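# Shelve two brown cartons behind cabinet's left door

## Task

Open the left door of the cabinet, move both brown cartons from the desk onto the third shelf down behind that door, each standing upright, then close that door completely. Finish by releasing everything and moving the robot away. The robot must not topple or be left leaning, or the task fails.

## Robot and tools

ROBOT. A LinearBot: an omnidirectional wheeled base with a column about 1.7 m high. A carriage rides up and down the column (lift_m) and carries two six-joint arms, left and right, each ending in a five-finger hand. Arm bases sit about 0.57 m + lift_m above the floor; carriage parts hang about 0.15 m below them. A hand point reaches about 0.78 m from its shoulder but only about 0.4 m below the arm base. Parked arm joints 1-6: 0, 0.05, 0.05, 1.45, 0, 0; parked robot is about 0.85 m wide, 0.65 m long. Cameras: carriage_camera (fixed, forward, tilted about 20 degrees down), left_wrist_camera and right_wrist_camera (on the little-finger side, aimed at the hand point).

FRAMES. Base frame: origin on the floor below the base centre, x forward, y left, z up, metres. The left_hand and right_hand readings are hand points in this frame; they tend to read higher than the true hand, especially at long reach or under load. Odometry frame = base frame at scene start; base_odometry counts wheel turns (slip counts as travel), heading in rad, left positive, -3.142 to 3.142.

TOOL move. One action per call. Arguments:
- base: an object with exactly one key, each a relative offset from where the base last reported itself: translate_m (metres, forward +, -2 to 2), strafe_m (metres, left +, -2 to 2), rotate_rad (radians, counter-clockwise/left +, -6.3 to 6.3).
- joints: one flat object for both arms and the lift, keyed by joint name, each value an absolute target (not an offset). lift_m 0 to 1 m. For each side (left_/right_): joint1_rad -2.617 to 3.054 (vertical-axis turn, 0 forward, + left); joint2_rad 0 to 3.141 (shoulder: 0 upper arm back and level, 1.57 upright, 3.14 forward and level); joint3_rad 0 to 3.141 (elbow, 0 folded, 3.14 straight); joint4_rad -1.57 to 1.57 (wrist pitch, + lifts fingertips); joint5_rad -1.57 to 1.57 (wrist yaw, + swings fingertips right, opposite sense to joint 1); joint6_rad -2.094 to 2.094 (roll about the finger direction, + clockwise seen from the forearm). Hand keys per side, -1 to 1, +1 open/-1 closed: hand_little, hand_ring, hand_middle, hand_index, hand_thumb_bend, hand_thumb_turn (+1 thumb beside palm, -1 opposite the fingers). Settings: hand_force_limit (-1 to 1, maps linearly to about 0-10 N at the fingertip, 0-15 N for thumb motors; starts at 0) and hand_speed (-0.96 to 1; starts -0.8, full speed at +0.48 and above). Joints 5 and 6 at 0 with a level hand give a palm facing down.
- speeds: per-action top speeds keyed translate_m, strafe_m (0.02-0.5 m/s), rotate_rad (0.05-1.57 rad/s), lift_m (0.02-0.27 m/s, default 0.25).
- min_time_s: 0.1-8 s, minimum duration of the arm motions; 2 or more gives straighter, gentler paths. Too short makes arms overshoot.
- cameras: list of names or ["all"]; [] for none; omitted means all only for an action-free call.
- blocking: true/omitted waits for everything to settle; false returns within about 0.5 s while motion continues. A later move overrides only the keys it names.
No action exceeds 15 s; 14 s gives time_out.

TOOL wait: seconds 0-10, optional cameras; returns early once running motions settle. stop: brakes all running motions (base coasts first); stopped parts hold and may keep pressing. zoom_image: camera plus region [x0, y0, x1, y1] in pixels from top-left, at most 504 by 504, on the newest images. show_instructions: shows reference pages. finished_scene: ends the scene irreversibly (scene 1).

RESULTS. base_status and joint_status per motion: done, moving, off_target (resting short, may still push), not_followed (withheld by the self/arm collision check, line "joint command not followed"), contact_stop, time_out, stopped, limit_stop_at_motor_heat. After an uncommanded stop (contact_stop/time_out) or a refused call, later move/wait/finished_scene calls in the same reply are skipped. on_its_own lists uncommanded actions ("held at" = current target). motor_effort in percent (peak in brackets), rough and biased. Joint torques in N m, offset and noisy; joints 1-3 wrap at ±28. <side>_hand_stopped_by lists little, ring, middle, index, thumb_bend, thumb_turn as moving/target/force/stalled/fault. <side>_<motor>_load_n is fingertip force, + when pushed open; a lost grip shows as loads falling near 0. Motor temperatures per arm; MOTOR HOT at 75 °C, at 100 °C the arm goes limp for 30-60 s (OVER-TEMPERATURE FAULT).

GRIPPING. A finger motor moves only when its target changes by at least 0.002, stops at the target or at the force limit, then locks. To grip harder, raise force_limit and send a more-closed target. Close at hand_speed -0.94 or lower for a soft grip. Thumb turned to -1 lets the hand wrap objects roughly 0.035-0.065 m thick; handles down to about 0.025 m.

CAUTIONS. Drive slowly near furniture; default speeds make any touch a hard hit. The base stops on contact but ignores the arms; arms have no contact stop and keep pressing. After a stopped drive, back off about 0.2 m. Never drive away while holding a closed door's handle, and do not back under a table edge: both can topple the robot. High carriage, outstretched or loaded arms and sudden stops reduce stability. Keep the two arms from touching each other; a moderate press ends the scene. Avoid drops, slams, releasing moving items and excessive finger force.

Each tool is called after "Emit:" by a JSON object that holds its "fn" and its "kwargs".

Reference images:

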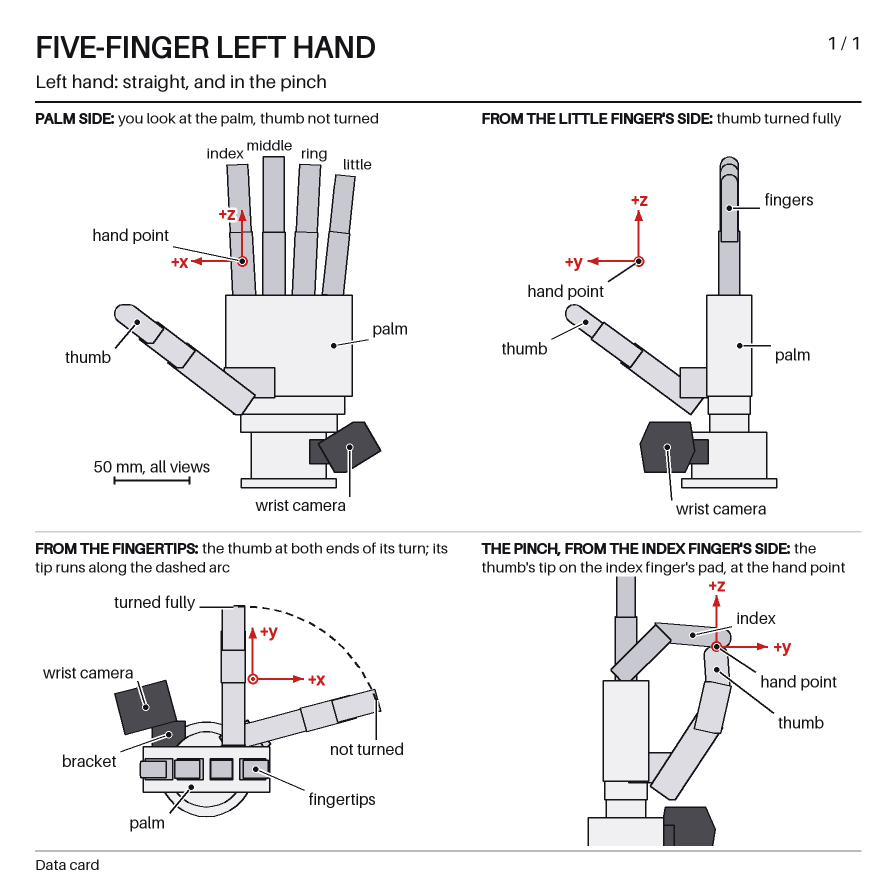

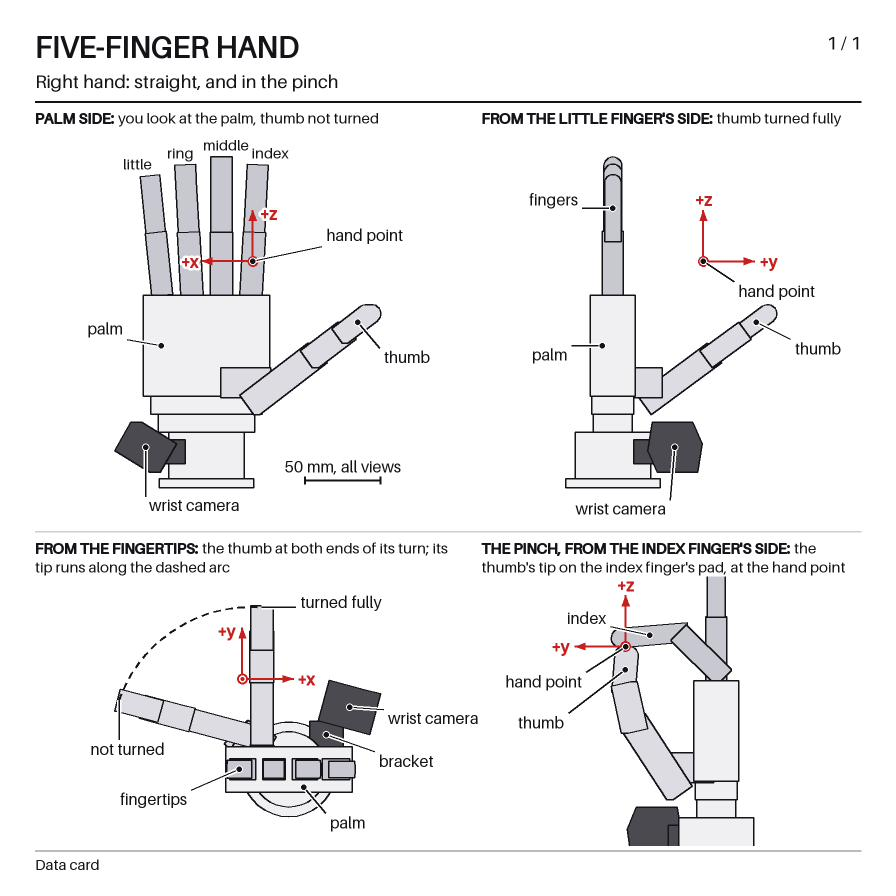

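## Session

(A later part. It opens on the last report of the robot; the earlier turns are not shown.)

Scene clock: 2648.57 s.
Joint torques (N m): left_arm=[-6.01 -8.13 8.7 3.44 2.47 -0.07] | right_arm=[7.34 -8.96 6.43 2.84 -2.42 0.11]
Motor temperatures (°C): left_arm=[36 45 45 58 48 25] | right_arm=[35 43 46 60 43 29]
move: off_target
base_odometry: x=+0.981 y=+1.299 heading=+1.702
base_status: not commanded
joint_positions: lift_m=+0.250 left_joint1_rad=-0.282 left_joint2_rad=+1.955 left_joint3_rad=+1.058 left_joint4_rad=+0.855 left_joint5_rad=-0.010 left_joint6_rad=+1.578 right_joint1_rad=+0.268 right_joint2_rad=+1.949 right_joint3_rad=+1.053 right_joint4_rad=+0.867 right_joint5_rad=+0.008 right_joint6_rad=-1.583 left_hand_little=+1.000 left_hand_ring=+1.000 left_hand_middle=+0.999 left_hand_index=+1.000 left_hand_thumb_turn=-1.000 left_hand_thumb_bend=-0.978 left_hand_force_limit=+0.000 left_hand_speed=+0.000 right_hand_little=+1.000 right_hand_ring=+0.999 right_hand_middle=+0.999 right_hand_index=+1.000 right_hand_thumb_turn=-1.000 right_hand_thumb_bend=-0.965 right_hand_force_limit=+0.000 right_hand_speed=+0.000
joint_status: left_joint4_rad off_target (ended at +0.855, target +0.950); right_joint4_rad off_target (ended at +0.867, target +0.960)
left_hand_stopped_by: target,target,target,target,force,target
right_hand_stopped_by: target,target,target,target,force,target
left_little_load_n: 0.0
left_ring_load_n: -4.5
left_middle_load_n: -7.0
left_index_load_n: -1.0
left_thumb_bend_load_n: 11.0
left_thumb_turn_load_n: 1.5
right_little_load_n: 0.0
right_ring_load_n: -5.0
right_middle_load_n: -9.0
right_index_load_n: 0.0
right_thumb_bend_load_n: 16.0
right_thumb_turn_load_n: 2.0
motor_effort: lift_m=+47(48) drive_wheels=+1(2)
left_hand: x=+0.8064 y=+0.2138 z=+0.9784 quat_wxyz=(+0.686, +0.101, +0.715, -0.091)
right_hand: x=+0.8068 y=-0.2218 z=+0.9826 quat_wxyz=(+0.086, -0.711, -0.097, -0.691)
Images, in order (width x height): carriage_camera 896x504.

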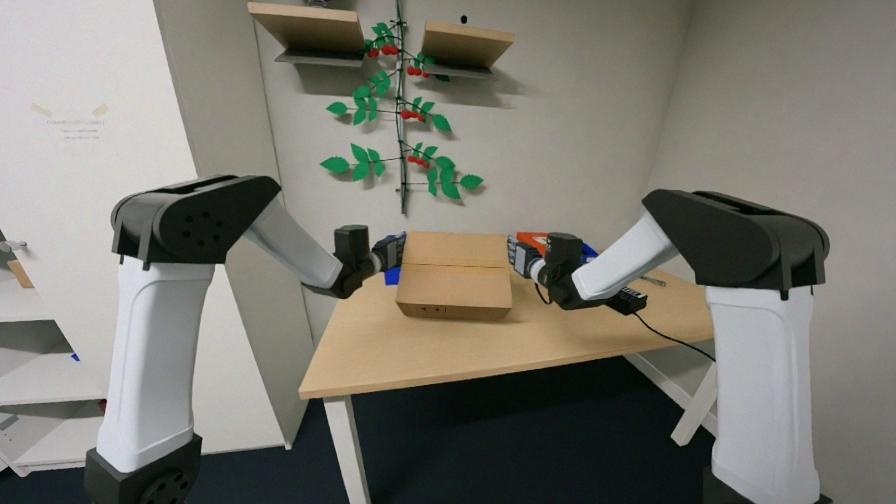

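Emit:
{"fn": "move", "kwargs": {"joints": {"lift_m": 0.42}, "speeds": {"lift_m": 0.05}}}

Emit:
{"fn": "move", "kwargs": {"joints": {"left_joint4_rad": 0.62, "right_joint4_rad": 0.62}, "min_time_s": 4, "cameras": ["carriage_camera"]}}

Emit:
{"fn": "zoom_image", "kwargs": {"camera": "carriage_camera", "region": [340, 230, 580, 400]}}

Scene clock: 2666.03 s.
Joint torques (N m): left_arm=[-5.96 -8.25 8.36 3.48 2.49 -0.12] | right_arm=[7.28 -9.1 6.56 2.9 -2.42 0.1]
Motor temperatures (°C): left_arm=[36 45 46 60 50 25] | right_arm=[35 43 46 61 44 29]
move: done
base_odometry: x=+0.981 y=+1.299 heading=+1.702
base_status: not commanded
joint_positions: lift_m=+0.420 left_joint1_rad=-0.282 left_joint2_rad=+1.957 left_joint3_rad=+1.058 left_joint4_rad=+0.850 left_joint5_rad=-0.010 left_joint6_rad=+1.578 right_joint1_rad=+0.268 right_joint2_rad=+1.949 right_joint3_rad=+1.053 right_joint4_rad=+0.862 right_joint5_rad=+0.008 right_joint6_rad=-1.583 left_hand_little=+1.000 left_hand_ring=+0.999 left_hand_middle=+0.999 left_hand_index=+1.000 left_hand_thumb_turn=-1.000 left_hand_thumb_bend=-0.978 left_hand_force_limit=+0.000 left_hand_speed=+0.000 right_hand_little=+1.000 right_hand_ring=+0.999 right_hand_middle=+0.999 right_hand_index=+1.000 right_hand_thumb_turn=-1.000 right_hand_thumb_bend=-0.965 right_hand_force_limit=+0.000 right_hand_speed=+0.000
joint_status: all done
left_hand_stopped_by: target,target,target,target,force,target
right_hand_stopped_by: target,target,target,target,force,target
left_little_load_n: 0.0
left_ring_load_n: -4.0
left_middle_load_n: -7.0
left_index_load_n: -1.0
left_thumb_bend_load_n: 11.0
left_thumb_turn_load_n: 1.5
right_little_load_n: 0.0
right_ring_load_n: -4.5
right_middle_load_n: -9.0
right_index_load_n: 0.0
right_thumb_bend_load_n: 16.0
right_thumb_turn_load_n: 2.5
motor_effort: lift_m=+45(51) drive_wheels=+1(2)
left_hand: x=+0.8062 y=+0.2138 z=+1.1460 quat_wxyz=(+0.684, +0.101, +0.717, -0.091)
right_hand: x=+0.8066 y=-0.2218 z=+1.1512 quat_wxyz=(+0.086, -0.713, -0.098, -0.689)
pictures: none

Scene clock: 2670.33 s.
Joint torques (N m): left_arm=[-6.05 -8.58 8.46 3.61 2.2 0.02] | right_arm=[7.28 -8.94 6.38 2.98 -2.29 -0.06]
Motor temperatures (°C): left_arm=[36 45 46 61 50 25] | right_arm=[35 43 46 62 44 29]
move: off_target
base_odometry: x=+0.981 y=+1.299 heading=+1.702
base_status: not commanded
joint_positions: lift_m=+0.420 left_joint1_rad=-0.282 left_joint2_rad=+1.957 left_joint3_rad=+1.058 left_joint4_rad=+0.503 left_joint5_rad=+0.020 left_joint6_rad=+1.568 right_joint1_rad=+0.268 right_joint2_rad=+1.949 right_joint3_rad=+1.053 right_joint4_rad=+0.505 right_joint5_rad=-0.008 right_joint6_rad=-1.571 left_hand_little=+1.000 left_hand_ring=+0.999 left_hand_middle=+0.999 left_hand_index=+1.000 left_hand_thumb_turn=-1.000 left_hand_thumb_bend=-0.978 left_hand_force_limit=+0.000 left_hand_speed=+0.000 right_hand_little=+1.000 right_hand_ring=+0.999 right_hand_middle=+1.000 right_hand_index=+1.000 right_hand_thumb_turn=-1.000 right_hand_thumb_bend=-0.965 right_hand_force_limit=+0.000 right_hand_speed=+0.000
joint_status: left_joint4_rad off_target (ended at +0.503, target +0.620); right_joint4_rad off_target (ended at +0.505, target +0.620)
left_hand_stopped_by: target,target,target,target,force,target
right_hand_stopped_by: target,target,target,target,force,target
left_little_load_n: 0.0
left_ring_load_n: -6.5
left_middle_load_n: -4.0
left_index_load_n: 0.0
left_thumb_bend_load_n: 10.5
left_thumb_turn_load_n: 1.0
right_little_load_n: 0.0
right_ring_load_n: -10.5
right_middle_load_n: -1.0
right_index_load_n: 0.0
right_thumb_bend_load_n: 16.0
right_thumb_turn_load_n: 2.5
motor_effort: lift_m=+45(47) drive_wheels=+1(2)
left_hand: x=+0.7765 y=+0.2162 z=+1.0570 quat_wxyz=(+0.548, +0.121, +0.823, -0.087)
right_hand: x=+0.7769 y=-0.2264 z=+1.0596 quat_wxyz=(+0.077, -0.823, -0.113, -0.551)
Images, in order (width x height): carriage_camera 896x504.

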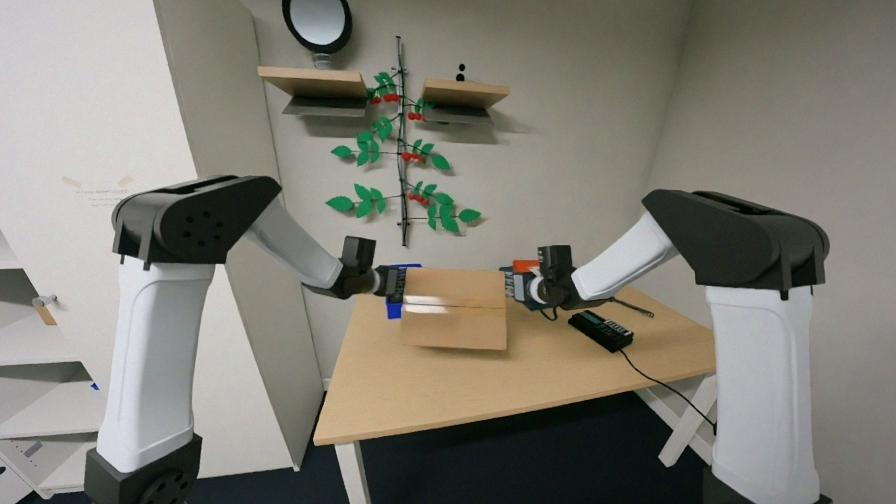

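Scaled by 2.100 from the camera's image (finer frame: 1280x720).

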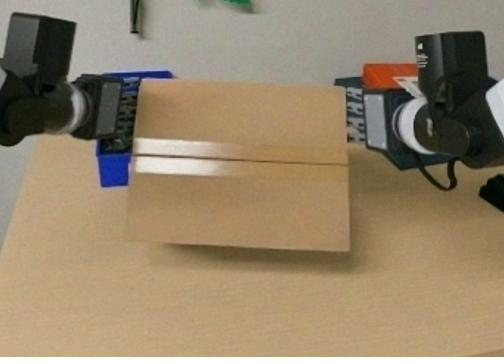

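Emit:
{"fn": "move", "kwargs": {"joints": {"lift_m": 0.37}, "speeds": {"lift_m": 0.04}, "cameras": ["all"]}}

Emit:
{"fn": "zoom_image", "kwargs": {"camera": "carriage_camera", "region": [340, 220, 580, 390]}}

Scene clock: 2697.37 s.
Joint torques (N m): left_arm=[-6.06 -8.1 8.64 3.68 2.2 0.05] | right_arm=[7.3 -8.85 6.49 3.08 -2.27 -0.05]
Motor temperatures (°C): left_arm=[36 45 46 68 49 25] | right_arm=[36 43 46 62 44 29]
move: done
base_odometry: x=+0.981 y=+1.299 heading=+1.702
base_status: not commanded
joint_positions: lift_m=+0.370 left_joint1_rad=-0.282 left_joint2_rad=+1.957 left_joint3_rad=+1.057 left_joint4_rad=+0.496 left_joint5_rad=+0.021 left_joint6_rad=+1.568 right_joint1_rad=+0.268 right_joint2_rad=+1.949 right_joint3_rad=+1.053 right_joint4_rad=+0.496 right_joint5_rad=-0.009 right_joint6_rad=-1.571 left_hand_little=+1.000 left_hand_ring=+0.999 left_hand_middle=+0.999 left_hand_index=+1.000 left_hand_thumb_turn=-1.000 left_hand_thumb_bend=-0.978 left_hand_force_limit=+0.000 left_hand_speed=+0.000 right_hand_little=+1.000 right_hand_ring=+0.999 right_hand_middle=+1.000 right_hand_index=+1.000 right_hand_thumb_turn=-1.000 right_hand_thumb_bend=-0.965 right_hand_force_limit=+0.000 right_hand_speed=+0.000
joint_status: all done
left_hand_stopped_by: target,target,target,target,force,target
right_hand_stopped_by: target,target,target,target,force,target
left_little_load_n: 0.0
left_ring_load_n: -6.5
left_middle_load_n: -3.5
left_index_load_n: 0.0
left_thumb_bend_load_n: 11.0
left_thumb_turn_load_n: 1.0
right_little_load_n: -0.5
right_ring_load_n: -10.0
right_middle_load_n: -1.0
right_index_load_n: 0.0
right_thumb_bend_load_n: 16.0
right_thumb_turn_load_n: 2.0
motor_effort: lift_m=+44(46) drive_wheels=+1(2)
left_hand: x=+0.7752 y=+0.2163 z=+1.0045 quat_wxyz=(+0.544, +0.122, +0.826, -0.087)
right_hand: x=+0.7758 y=-0.2265 z=+1.0075 quat_wxyz=(+0.077, -0.826, -0.114, -0.547)
pictures: carriage_camera, left_wrist_camera, right_wrist_camera
Images, in order (width x height): carriage_camera 896x504, left_wrist_camera 896x504, right_wrist_camera 896x504.

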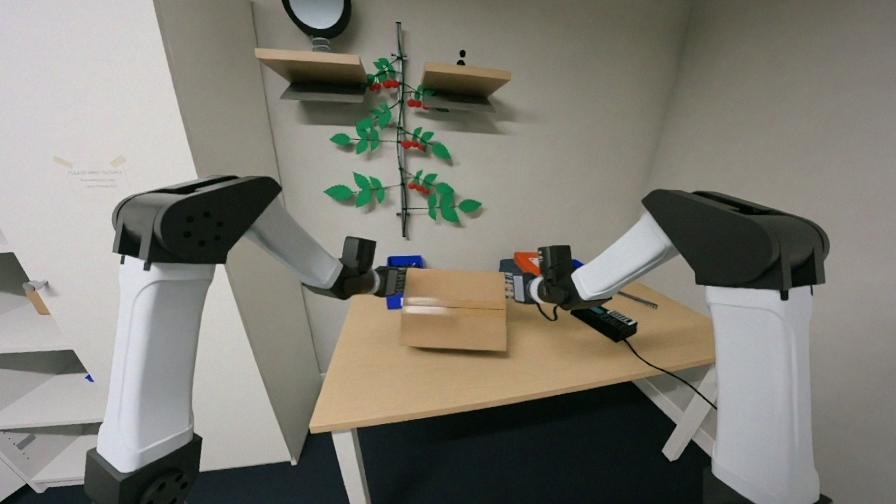

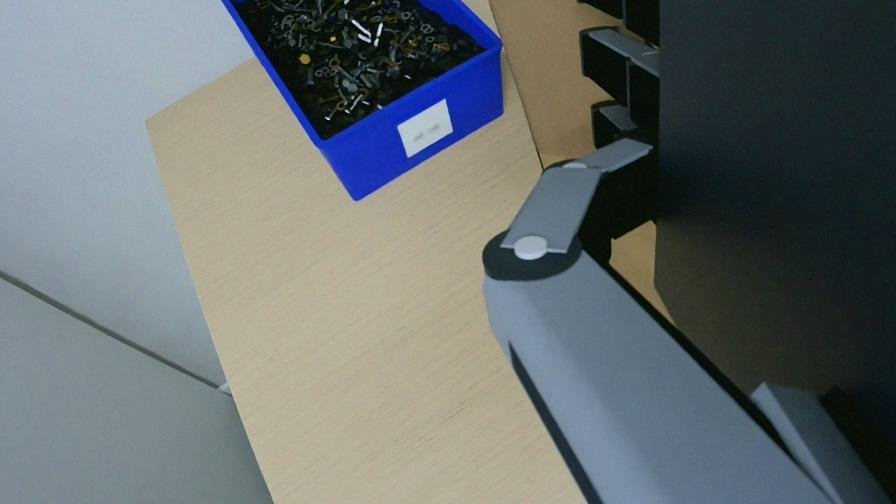

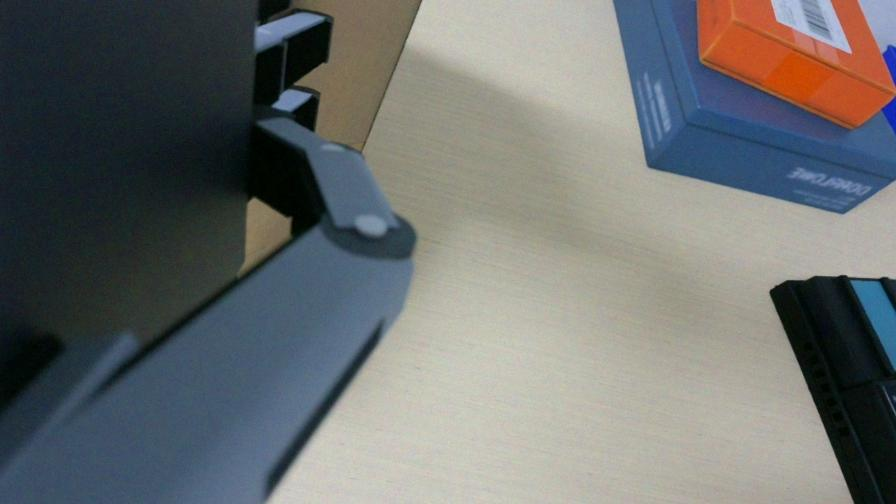

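Scaled by 2.100 from the camera's image (finer frame: 1280x720).

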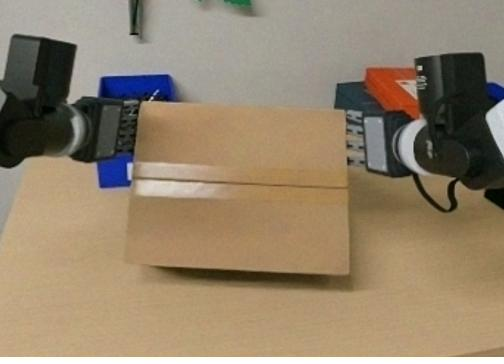

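Emit:
{"fn": "move", "kwargs": {"joints": {"lift_m": 0.345}, "speeds": {"lift_m": 0.03}}}

Emit:
{"fn": "move", "kwargs": {"joints": {"lift_m": 0.325}, "speeds": {"lift_m": 0.03}, "cameras": ["carriage_camera"]}}

Emit:
{"fn": "zoom_image", "kwargs": {"camera": "carriage_camera", "region": [340, 220, 580, 390]}}

Scene clock: 2702.87 s.
Joint torques (N m): left_arm=[-5.98 -8.59 8.57 3.1 2.2 0.07] | right_arm=[7.27 -9.02 6.45 2.57 -2.3 -0.06]
Motor temperatures (°C): left_arm=[36 46 46 68 49 25] | right_arm=[36 43 46 63 44 29]
move: done
base_odometry: x=+0.981 y=+1.299 heading=+1.702
base_status: not commanded
joint_positions: lift_m=+0.345 left_joint1_rad=-0.282 left_joint2_rad=+1.957 left_joint3_rad=+1.057 left_joint4_rad=+0.556 left_joint5_rad=+0.015 left_joint6_rad=+1.568 right_joint1_rad=+0.268 right_joint2_rad=+1.949 right_joint3_rad=+1.053 right_joint4_rad=+0.557 right_joint5_rad=-0.005 right_joint6_rad=-1.570 left_hand_little=+1.000 left_hand_ring=+0.999 left_hand_middle=+0.999 left_hand_index=+1.000 left_hand_thumb_turn=-1.000 left_hand_thumb_bend=-0.978 left_hand_force_limit=+0.000 left_hand_speed=+0.000 right_hand_little=+1.000 right_hand_ring=+0.999 right_hand_middle=+1.000 right_hand_index=+1.000 right_hand_thumb_turn=-1.000 right_hand_thumb_bend=-0.965 right_hand_force_limit=+0.000 right_hand_speed=+0.000
joint_status: all done
left_hand_stopped_by: target,target,target,target,force,target
right_hand_stopped_by: target,target,target,target,force,target
left_little_load_n: 0.0
left_ring_load_n: -6.5
left_middle_load_n: -4.5
left_index_load_n: 0.0
left_thumb_bend_load_n: 10.5
left_thumb_turn_load_n: 1.5
right_little_load_n: 0.0
right_ring_load_n: -10.5
right_middle_load_n: -2.5
right_index_load_n: 0.0
right_thumb_bend_load_n: 16.0
right_thumb_turn_load_n: 2.0
on_its_own: left_joint4_rad moved +0.060 toward your old target +0.620; right_joint4_rad moved +0.061 toward your old target +0.620
motor_effort: lift_m=+43(45) drive_wheels=+1(1)
left_hand: x=+0.7825 y=+0.2153 z=+0.9940 quat_wxyz=(+0.569, +0.118, +0.809, -0.088)
right_hand: x=+0.7831 y=-0.2252 z=+0.9972 quat_wxyz=(+0.079, -0.809, -0.110, -0.572)
pictures: none

Scene clock: 2703.87 s.
Joint torques (N m): left_arm=[-6.13 -8.39 8.69 2.57 2.32 0.06] | right_arm=[7.34 -9.03 6.41 2.04 -2.34 -0.06]
Motor temperatures (°C): left_arm=[36 46 46 67 49 25] | right_arm=[36 43 46 63 44 29]
move: done
base_odometry: x=+0.981 y=+1.299 heading=+1.702
base_status: not commanded
joint_positions: lift_m=+0.325 left_joint1_rad=-0.282 left_joint2_rad=+1.957 left_joint3_rad=+1.057 left_joint4_rad=+0.611 left_joint5_rad=+0.009 left_joint6_rad=+1.568 right_joint1_rad=+0.268 right_joint2_rad=+1.949 right_joint3_rad=+1.053 right_joint4_rad=+0.612 right_joint5_rad=+0.000 right_joint6_rad=-1.570 left_hand_little=+1.000 left_hand_ring=+0.999 left_hand_middle=+0.999 left_hand_index=+1.000 left_hand_thumb_turn=-1.000 left_hand_thumb_bend=-0.978 left_hand_force_limit=+0.000 left_hand_speed=+0.000 right_hand_little=+1.000 right_hand_ring=+0.999 right_hand_middle=+1.000 right_hand_index=+1.000 right_hand_thumb_turn=-1.000 right_hand_thumb_bend=-0.965 right_hand_force_limit=+0.000 right_hand_speed=+0.000
joint_status: all done
left_hand_stopped_by: target,target,target,target,force,target
right_hand_stopped_by: target,target,target,target,force,target
left_little_load_n: 0.0
left_ring_load_n: -6.5
left_middle_load_n: -5.5
left_index_load_n: 0.0
left_thumb_bend_load_n: 11.0
left_thumb_turn_load_n: 1.5
right_little_load_n: 0.0
right_ring_load_n: -9.5
right_middle_load_n: -4.0
right_index_load_n: 0.0
right_thumb_bend_load_n: 16.0
right_thumb_turn_load_n: 2.5
on_its_own: left_joint4_rad moved +0.054 to your old target +0.620; right_joint4_rad moved +0.055 to your old target +0.620
motor_effort: lift_m=+42(45) drive_wheels=+1(2)
left_hand: x=+0.7884 y=+0.2148 z=+0.9875 quat_wxyz=(+0.591, +0.114, +0.794, -0.088)
right_hand: x=+0.7890 y=-0.2247 z=+0.9908 quat_wxyz=(+0.080, -0.793, -0.107, -0.594)
Images, in order (width x height): carriage_camera 896x504.

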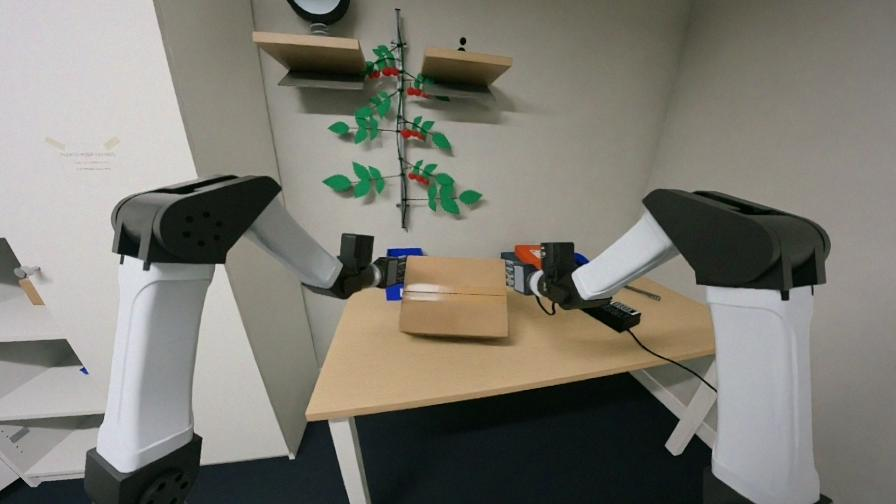

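Scaled by 2.100 from the camera's image (finer frame: 1280x720).

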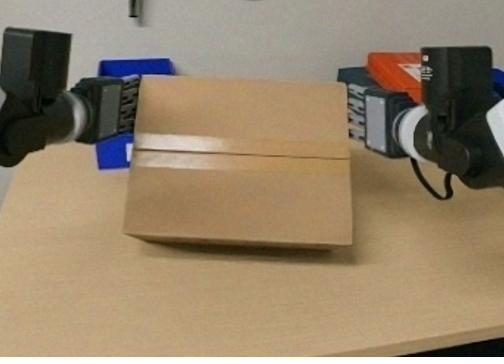

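Emit:
{"fn": "move", "kwargs": {"base": {"translate_m": 0.04}, "joints": {"lift_m": 0.305}, "speeds": {"translate_m": 0.04, "lift_m": 0.02}, "cameras": ["carriage_camera"]}}

Emit:
{"fn": "zoom_image", "kwargs": {"camera": "carriage_camera", "region": [340, 220, 580, 390]}}

Scene clock: 2710.37 s.
Joint torques (N m): left_arm=[-5.96 -8.2 8.72 2.26 2.25 0] | right_arm=[7.34 -9.02 6.37 1.84 -2.39 -0.07]
Motor temperatures (°C): left_arm=[36 46 46 65 49 25] | right_arm=[36 43 46 62 44 29]
move: done
base_odometry: x=+0.975 y=+1.338 heading=+1.703
base_status: done
joint_positions: lift_m=+0.305 left_joint1_rad=-0.282 left_joint2_rad=+1.957 left_joint3_rad=+1.057 left_joint4_rad=+0.636 left_joint5_rad=+0.011 left_joint6_rad=+1.568 right_joint1_rad=+0.268 right_joint2_rad=+1.949 right_joint3_rad=+1.053 right_joint4_rad=+0.637 right_joint5_rad=+0.008 right_joint6_rad=-1.570 left_hand_little=+1.000 left_hand_ring=+0.999 left_hand_middle=+0.999 left_hand_index=+1.000 left_hand_thumb_turn=-1.000 left_hand_thumb_bend=-0.978 left_hand_force_limit=+0.000 left_hand_speed=+0.000 right_hand_little=+1.000 right_hand_ring=+0.999 right_hand_middle=+1.000 right_hand_index=+1.000 right_hand_thumb_turn=-1.000 right_hand_thumb_bend=-0.965 right_hand_force_limit=+0.000 right_hand_speed=+0.000
joint_status: all done
left_hand_stopped_by: target,target,target,target,force,target
right_hand_stopped_by: target,target,target,target,force,target
left_little_load_n: 0.0
left_ring_load_n: -5.5
left_middle_load_n: -5.5
left_index_load_n: 0.0
left_thumb_bend_load_n: 10.5
left_thumb_turn_load_n: 1.0
right_little_load_n: 0.0
right_ring_load_n: -9.0
right_middle_load_n: -4.5
right_index_load_n: 0.0
right_thumb_bend_load_n: 16.0
right_thumb_turn_load_n: 2.0
motor_effort: lift_m=+43(43) drive_wheels=-7(11)
left_hand: x=+0.7910 y=+0.2137 z=+0.9738 quat_wxyz=(+0.601, +0.114, +0.786, -0.090)
right_hand: x=+0.7915 y=-0.2254 z=+0.9774 quat_wxyz=(+0.079, -0.786, -0.103, -0.605)
Images, in order (width x height): carriage_camera 896x504.

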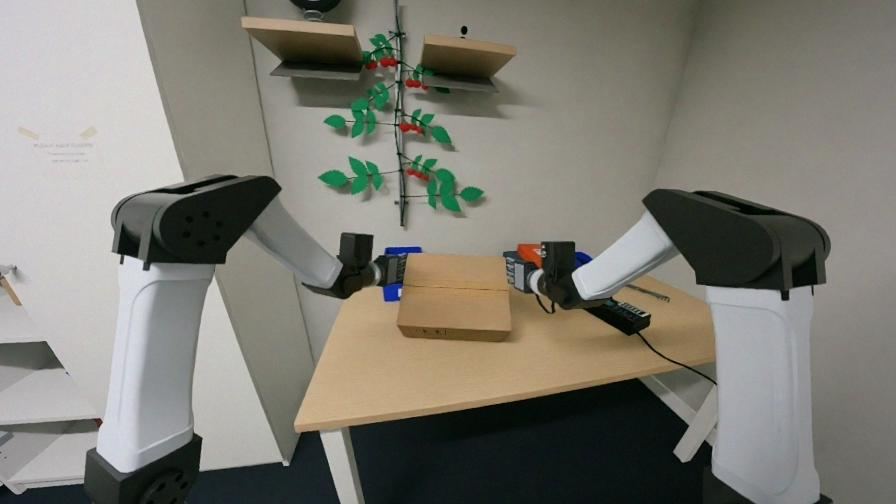

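Scaled by 2.100 from the camera's image (finer frame: 1280x720).

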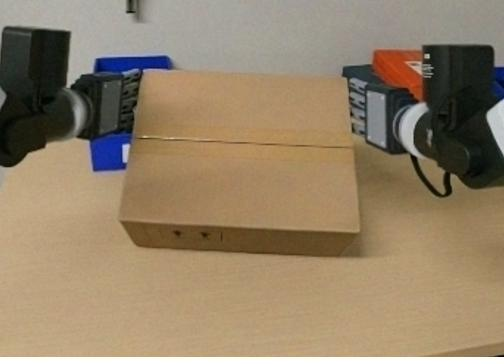

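Emit:
{"fn": "move", "kwargs": {"base": {"translate_m": 0.035}, "joints": {"lift_m": 0.275}, "speeds": {"translate_m": 0.04, "lift_m": 0.03}}}

Emit:
{"fn": "move", "kwargs": {"base": {"translate_m": 0.03}, "joints": {"lift_m": 0.245}, "speeds": {"translate_m": 0.04, "lift_m": 0.03}, "cameras": ["carriage_camera"]}}

Emit:
{"fn": "zoom_image", "kwargs": {"camera": "carriage_camera", "region": [340, 220, 580, 390]}}

Scene clock: 2716.27 s.
Joint torques (N m): left_arm=[-6.19 -8.38 8.65 2.91 2.26 0] | right_arm=[7.32 -8.92 6.41 2.42 -2.4 -0.05]
Motor temperatures (°C): left_arm=[36 47 46 63 49 25] | right_arm=[36 43 46 60 44 29]
move: done
base_odometry: x=+0.971 y=+1.373 heading=+1.703
base_status: done
joint_positions: lift_m=+0.275 left_joint1_rad=-0.282 left_joint2_rad=+1.957 left_joint3_rad=+1.057 left_joint4_rad=+0.570 left_joint5_rad=+0.014 left_joint6_rad=+1.568 right_joint1_rad=+0.268 right_joint2_rad=+1.949 right_joint3_rad=+1.053 right_joint4_rad=+0.567 right_joint5_rad=+0.001 right_joint6_rad=-1.570 left_hand_little=+1.000 left_hand_ring=+0.999 left_hand_middle=+0.999 left_hand_index=+1.000 left_hand_thumb_turn=-1.000 left_hand_thumb_bend=-0.978 left_hand_force_limit=+0.000 left_hand_speed=+0.000 right_hand_little=+1.000 right_hand_ring=+0.999 right_hand_middle=+1.000 right_hand_index=+1.000 right_hand_thumb_turn=-1.000 right_hand_thumb_bend=-0.965 right_hand_force_limit=+0.000 right_hand_speed=+0.000
joint_status: all done
left_hand_stopped_by: target,target,target,target,force,target
right_hand_stopped_by: target,target,target,target,force,target
left_little_load_n: 0.0
left_ring_load_n: -6.0
left_middle_load_n: -4.5
left_index_load_n: 0.0
left_thumb_bend_load_n: 10.5
left_thumb_turn_load_n: 1.0
right_little_load_n: 0.0
right_ring_load_n: -9.5
right_middle_load_n: -2.0
right_index_load_n: 0.0
right_thumb_bend_load_n: 16.0
right_thumb_turn_load_n: 2.0
motor_effort: lift_m=+43(44) drive_wheels=-7(14)
left_hand: x=+0.7842 y=+0.2152 z=+0.9275 quat_wxyz=(+0.575, +0.117, +0.805, -0.088)
right_hand: x=+0.7843 y=-0.2260 z=+0.9300 quat_wxyz=(+0.078, -0.806, -0.108, -0.577)
pictures: none

Scene clock: 2717.60 s.
Joint torques (N m): left_arm=[-6.04 -8.09 8.57 3.19 2.17 0.03] | right_arm=[7.23 -9.01 6.46 2.67 -2.32 -0.05]
Motor temperatures (°C): left_arm=[36 47 46 63 49 25] | right_arm=[36 43 46 60 44 29]
move: done
base_odometry: x=+0.966 y=+1.402 heading=+1.704
base_status: done
joint_positions: lift_m=+0.245 left_joint1_rad=-0.282 left_joint2_rad=+1.957 left_joint3_rad=+1.057 left_joint4_rad=+0.548 left_joint5_rad=+0.017 left_joint6_rad=+1.568 right_joint1_rad=+0.268 right_joint2_rad=+1.949 right_joint3_rad=+1.053 right_joint4_rad=+0.541 right_joint5_rad=-0.002 right_joint6_rad=-1.570 left_hand_little=+1.000 left_hand_ring=+0.999 left_hand_middle=+0.999 left_hand_index=+1.000 left_hand_thumb_turn=-1.000 left_hand_thumb_bend=-0.978 left_hand_force_limit=+0.000 left_hand_speed=+0.000 right_hand_little=+1.000 right_hand_ring=+0.999 right_hand_middle=+1.000 right_hand_index=+1.000 right_hand_thumb_turn=-1.000 right_hand_thumb_bend=-0.965 right_hand_force_limit=+0.000 right_hand_speed=+0.000
joint_status: all done
left_hand_stopped_by: target,target,target,target,force,target
right_hand_stopped_by: target,target,target,target,force,target
left_little_load_n: 0.0
left_ring_load_n: -6.0
left_middle_load_n: -4.5
left_index_load_n: -0.5
left_thumb_bend_load_n: 10.5
left_thumb_turn_load_n: 1.5
right_little_load_n: 0.0
right_ring_load_n: -10.0
right_middle_load_n: -1.5
right_index_load_n: 0.0
right_thumb_bend_load_n: 16.0
right_thumb_turn_load_n: 2.0
motor_effort: lift_m=+43(45) drive_wheels=+6(19)
left_hand: x=+0.7815 y=+0.2151 z=+0.8918 quat_wxyz=(+0.565, +0.119, +0.812, -0.088)
right_hand: x=+0.7812 y=-0.2264 z=+0.8936 quat_wxyz=(+0.077, -0.814, -0.110, -0.566)
Images, in order (width x height): carriage_camera 896x504.

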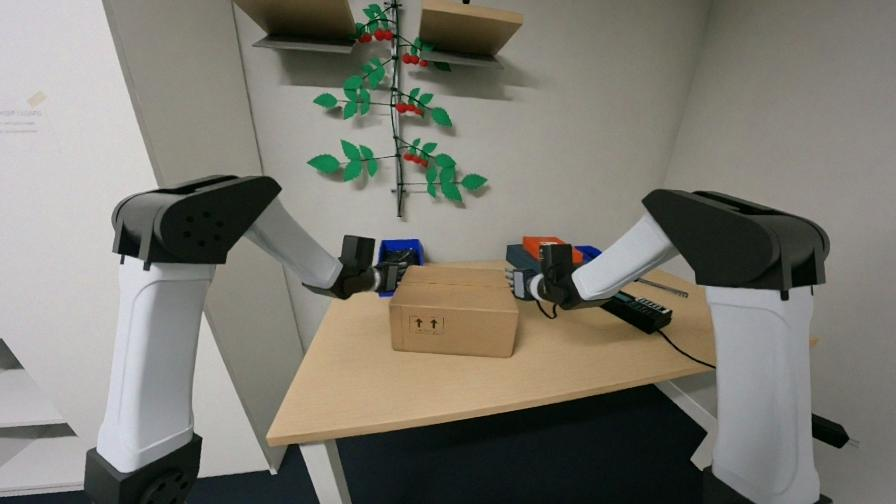

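Scaled by 2.100 from the camera's image (finer frame: 1280x720).

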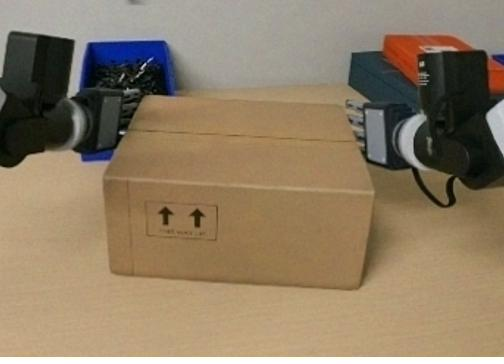

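Emit:
{"fn": "move", "kwargs": {"base": {"translate_m": 0.01}, "joints": {"lift_m": 0.22}, "speeds": {"translate_m": 0.04, "lift_m": 0.02}, "cameras": ["carriage_camera"]}}

Emit:
{"fn": "zoom_image", "kwargs": {"camera": "carriage_camera", "region": [340, 220, 580, 390]}}

Scene clock: 2721.87 s.
Joint torques (N m): left_arm=[-6.11 -8.13 8.77 2.52 2.3 0.01] | right_arm=[7.34 -8.95 6.48 2.12 -2.34 -0.06]
Motor temperatures (°C): left_arm=[36 47 46 63 49 25] | right_arm=[36 43 46 61 44 29]
move: done
base_odometry: x=+0.965 y=+1.412 heading=+1.704
base_status: done
joint_positions: lift_m=+0.220 left_joint1_rad=-0.282 left_joint2_rad=+1.957 left_joint3_rad=+1.057 left_joint4_rad=+0.609 left_joint5_rad=+0.009 left_joint6_rad=+1.568 right_joint1_rad=+0.268 right_joint2_rad=+1.949 right_joint3_rad=+1.053 right_joint4_rad=+0.603 right_joint5_rad=-0.001 right_joint6_rad=-1.570 left_hand_little=+1.000 left_hand_ring=+0.999 left_hand_middle=+0.999 left_hand_index=+1.000 left_hand_thumb_turn=-1.000 left_hand_thumb_bend=-0.978 left_hand_force_limit=+0.000 left_hand_speed=+0.000 right_hand_little=+1.000 right_hand_ring=+0.999 right_hand_middle=+1.000 right_hand_index=+1.000 right_hand_thumb_turn=-1.000 right_hand_thumb_bend=-0.965 right_hand_force_limit=+0.000 right_hand_speed=+0.000
joint_status: all done
left_hand_stopped_by: target,target,target,target,force,target
right_hand_stopped_by: target,target,target,target,force,target
left_little_load_n: 0.0
left_ring_load_n: -6.0
left_middle_load_n: -5.5
left_index_load_n: -0.5
left_thumb_bend_load_n: 11.0
left_thumb_turn_load_n: 1.0
right_little_load_n: 0.0
right_ring_load_n: -9.5
right_middle_load_n: -3.5
right_index_load_n: 0.0
right_thumb_bend_load_n: 16.0
right_thumb_turn_load_n: 2.0
motor_effort: lift_m=+42(44) drive_wheels=+5(16)
left_hand: x=+0.7883 y=+0.2147 z=+0.8822 quat_wxyz=(+0.590, +0.114, +0.794, -0.088)
right_hand: x=+0.7881 y=-0.2246 z=+0.8838 quat_wxyz=(+0.080, -0.796, -0.107, -0.591)
Images, in order (width x height): carriage_camera 896x504.

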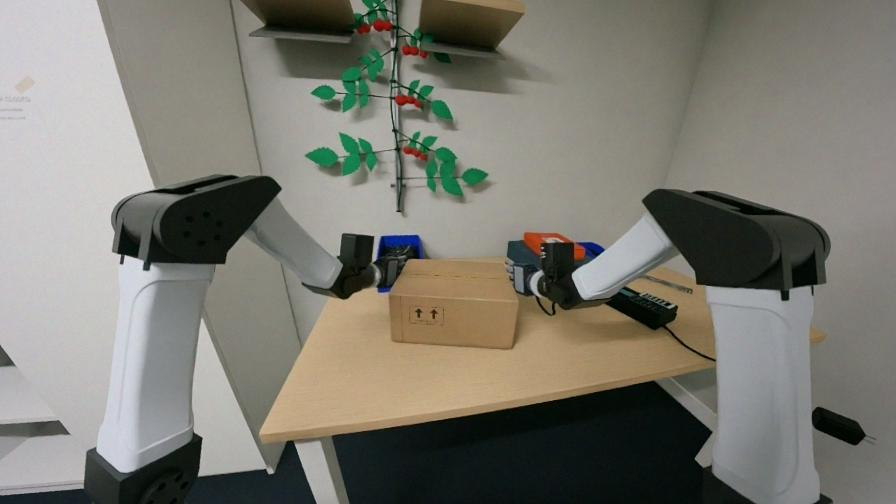

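Scaled by 2.100 from the camera's image (finer frame: 1280x720).

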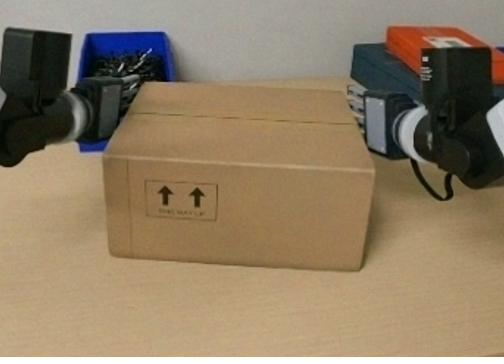

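Emit:
{"fn": "move", "kwargs": {"joints": {"left_joint1_rad": -0.30, "left_joint5_rad": 0.12, "right_joint1_rad": 0.30, "right_joint5_rad": -0.12}, "min_time_s": 3}}

Emit:
{"fn": "move", "kwargs": {"joints": {"left_joint1_rad": -0.21, "left_joint5_rad": 0.0, "right_joint1_rad": 0.21, "right_joint5_rad": 0.0}, "min_time_s": 3, "cameras": ["all"]}}

Emit:
{"fn": "zoom_image", "kwargs": {"camera": "carriage_camera", "region": [340, 220, 580, 390]}}

Scene clock: 2731.43 s.
Joint torques (N m): left_arm=[-1.59 -8.17 8.75 2.53 1.02 0.01] | right_arm=[2.77 -8.95 6.46 2.13 -1.17 -0.06]
Motor temperatures (°C): left_arm=[36 47 46 61 49 25] | right_arm=[35 43 46 61 44 29]
move: off_target
base_odometry: x=+0.965 y=+1.412 heading=+1.704
base_status: not commanded
joint_positions: lift_m=+0.220 left_joint1_rad=-0.276 left_joint2_rad=+1.957 left_joint3_rad=+1.057 left_joint4_rad=+0.609 left_joint5_rad=+0.002 left_joint6_rad=+1.568 right_joint1_rad=+0.267 right_joint2_rad=+1.949 right_joint3_rad=+1.053 right_joint4_rad=+0.603 right_joint5_rad=+0.011 right_joint6_rad=-1.570 left_hand_little=+1.000 left_hand_ring=+0.999 left_hand_middle=+1.000 left_hand_index=+1.000 left_hand_thumb_turn=-1.000 left_hand_thumb_bend=-0.978 left_hand_force_limit=+0.000 left_hand_speed=+0.000 right_hand_little=+1.000 right_hand_ring=+0.999 right_hand_middle=+1.000 right_hand_index=+1.000 right_hand_thumb_turn=-1.000 right_hand_thumb_bend=-0.965 right_hand_force_limit=+0.000 right_hand_speed=+0.000
joint_status: left_joint1_rad off_target (ended at -0.276, target -0.300); left_joint5_rad off_target (ended at +0.002, target +0.120); right_joint1_rad off_target (ended at +0.267, target +0.300); right_joint5_rad off_target (ended at +0.011, target -0.120)
left_hand_stopped_by: target,target,target,target,force,target
right_hand_stopped_by: target,target,target,target,force,target
left_little_load_n: 0.0
left_ring_load_n: -3.0
left_middle_load_n: -2.0
left_index_load_n: 0.0
left_thumb_bend_load_n: 11.0
left_thumb_turn_load_n: 1.0
right_little_load_n: 0.0
right_ring_load_n: -6.0
right_middle_load_n: -1.0
right_index_load_n: 0.0
right_thumb_bend_load_n: 16.0
right_thumb_turn_load_n: 2.0
motor_effort: lift_m=+43(44) drive_wheels=+5(6)
left_hand: x=+0.7889 y=+0.2192 z=+0.8823 quat_wxyz=(+0.591, +0.110, +0.795, -0.084)
right_hand: x=+0.7881 y=-0.2274 z=+0.8840 quat_wxyz=(+0.076, -0.796, -0.103, -0.592)
pictures: none

Scene clock: 2734.73 s.
Joint torques (N m): left_arm=[0.79 -8.2 8.59 2.61 -0.12 0.03] | right_arm=[-0.66 -8.96 6.46 2.13 0.13 -0.07]
Motor temperatures (°C): left_arm=[35 47 46 61 48 25] | right_arm=[35 43 46 61 43 29]
move: done
base_odometry: x=+0.965 y=+1.412 heading=+1.704
base_status: not commanded
joint_positions: lift_m=+0.220 left_joint1_rad=-0.214 left_joint2_rad=+1.957 left_joint3_rad=+1.057 left_joint4_rad=+0.611 left_joint5_rad=+0.008 left_joint6_rad=+1.568 right_joint1_rad=+0.217 right_joint2_rad=+1.949 right_joint3_rad=+1.053 right_joint4_rad=+0.604 right_joint5_rad=-0.016 right_joint6_rad=-1.570 left_hand_little=+1.000 left_hand_ring=+1.000 left_hand_middle=+1.000 left_hand_index=+1.000 left_hand_thumb_turn=-1.000 left_hand_thumb_bend=-0.978 left_hand_force_limit=+0.000 left_hand_speed=+0.000 right_hand_little=+1.000 right_hand_ring=+1.000 right_hand_middle=+1.000 right_hand_index=+1.000 right_hand_thumb_turn=-1.000 right_hand_thumb_bend=-0.965 right_hand_force_limit=+0.000 right_hand_speed=+0.000
joint_status: all done
left_hand_stopped_by: target,target,target,target,force,target
right_hand_stopped_by: target,target,target,target,force,target
left_little_load_n: 0.0
left_ring_load_n: 0.0
left_middle_load_n: 0.0
left_index_load_n: 0.0
left_thumb_bend_load_n: 10.5
left_thumb_turn_load_n: 1.0
right_little_load_n: -0.5
right_ring_load_n: 0.0
right_middle_load_n: 0.0
right_index_load_n: 0.0
right_thumb_bend_load_n: 16.0
right_thumb_turn_load_n: 2.0
motor_effort: lift_m=+43(44) drive_wheels=+5(6)
left_hand: x=+0.7940 y=+0.2529 z=+0.8825 quat_wxyz=(+0.594, +0.087, +0.797, -0.068)
right_hand: x=+0.7924 y=-0.2506 z=+0.8838 quat_wxyz=(+0.071, -0.797, -0.091, -0.592)
pictures: carriage_camera, left_wrist_camera, right_wrist_camera
Images, in order (width x height): carriage_camera 896x504, left_wrist_camera 896x504, right_wrist_camera 896x504.

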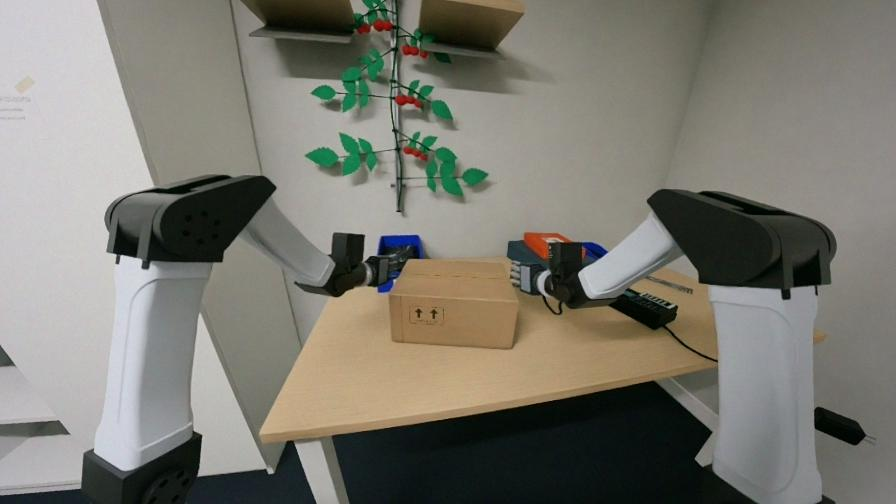

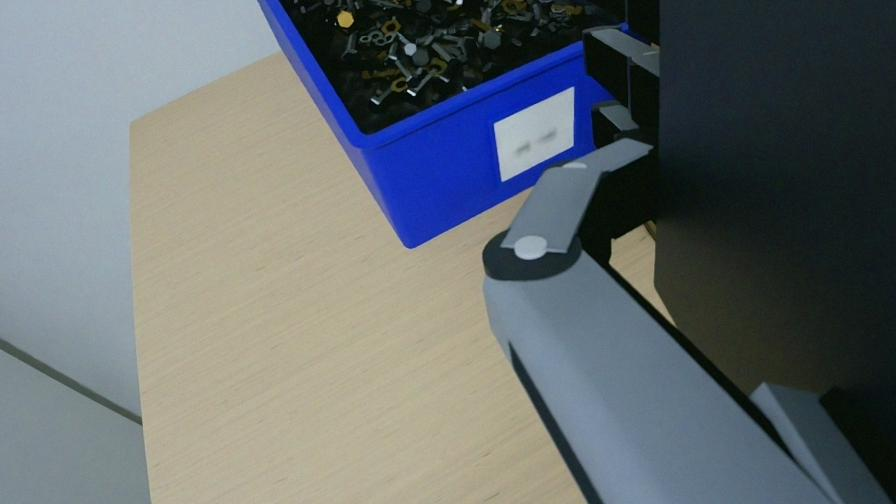

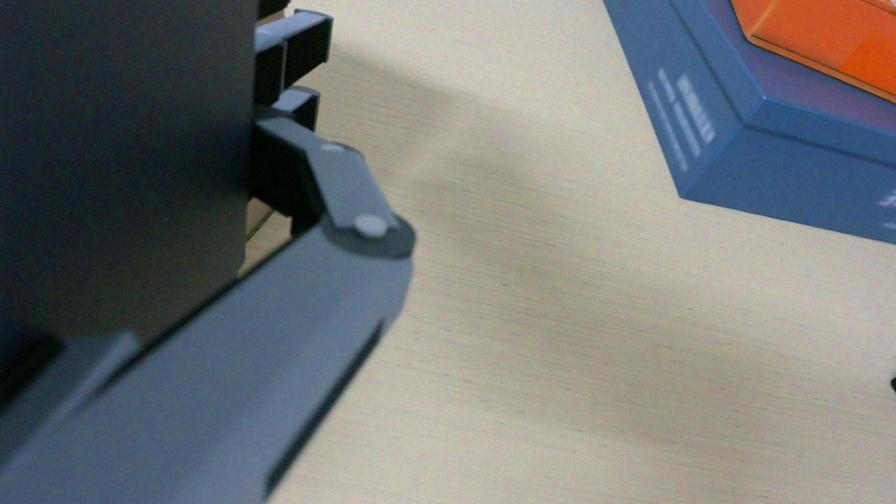

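Scaled by 2.100 from the camera's image (finer frame: 1280x720).

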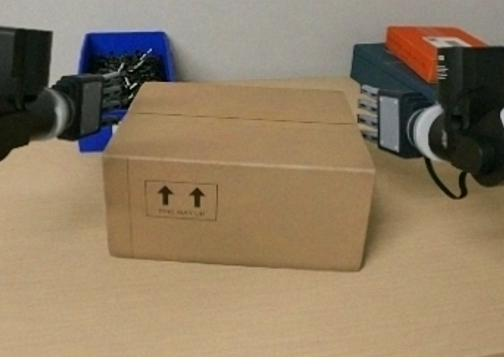

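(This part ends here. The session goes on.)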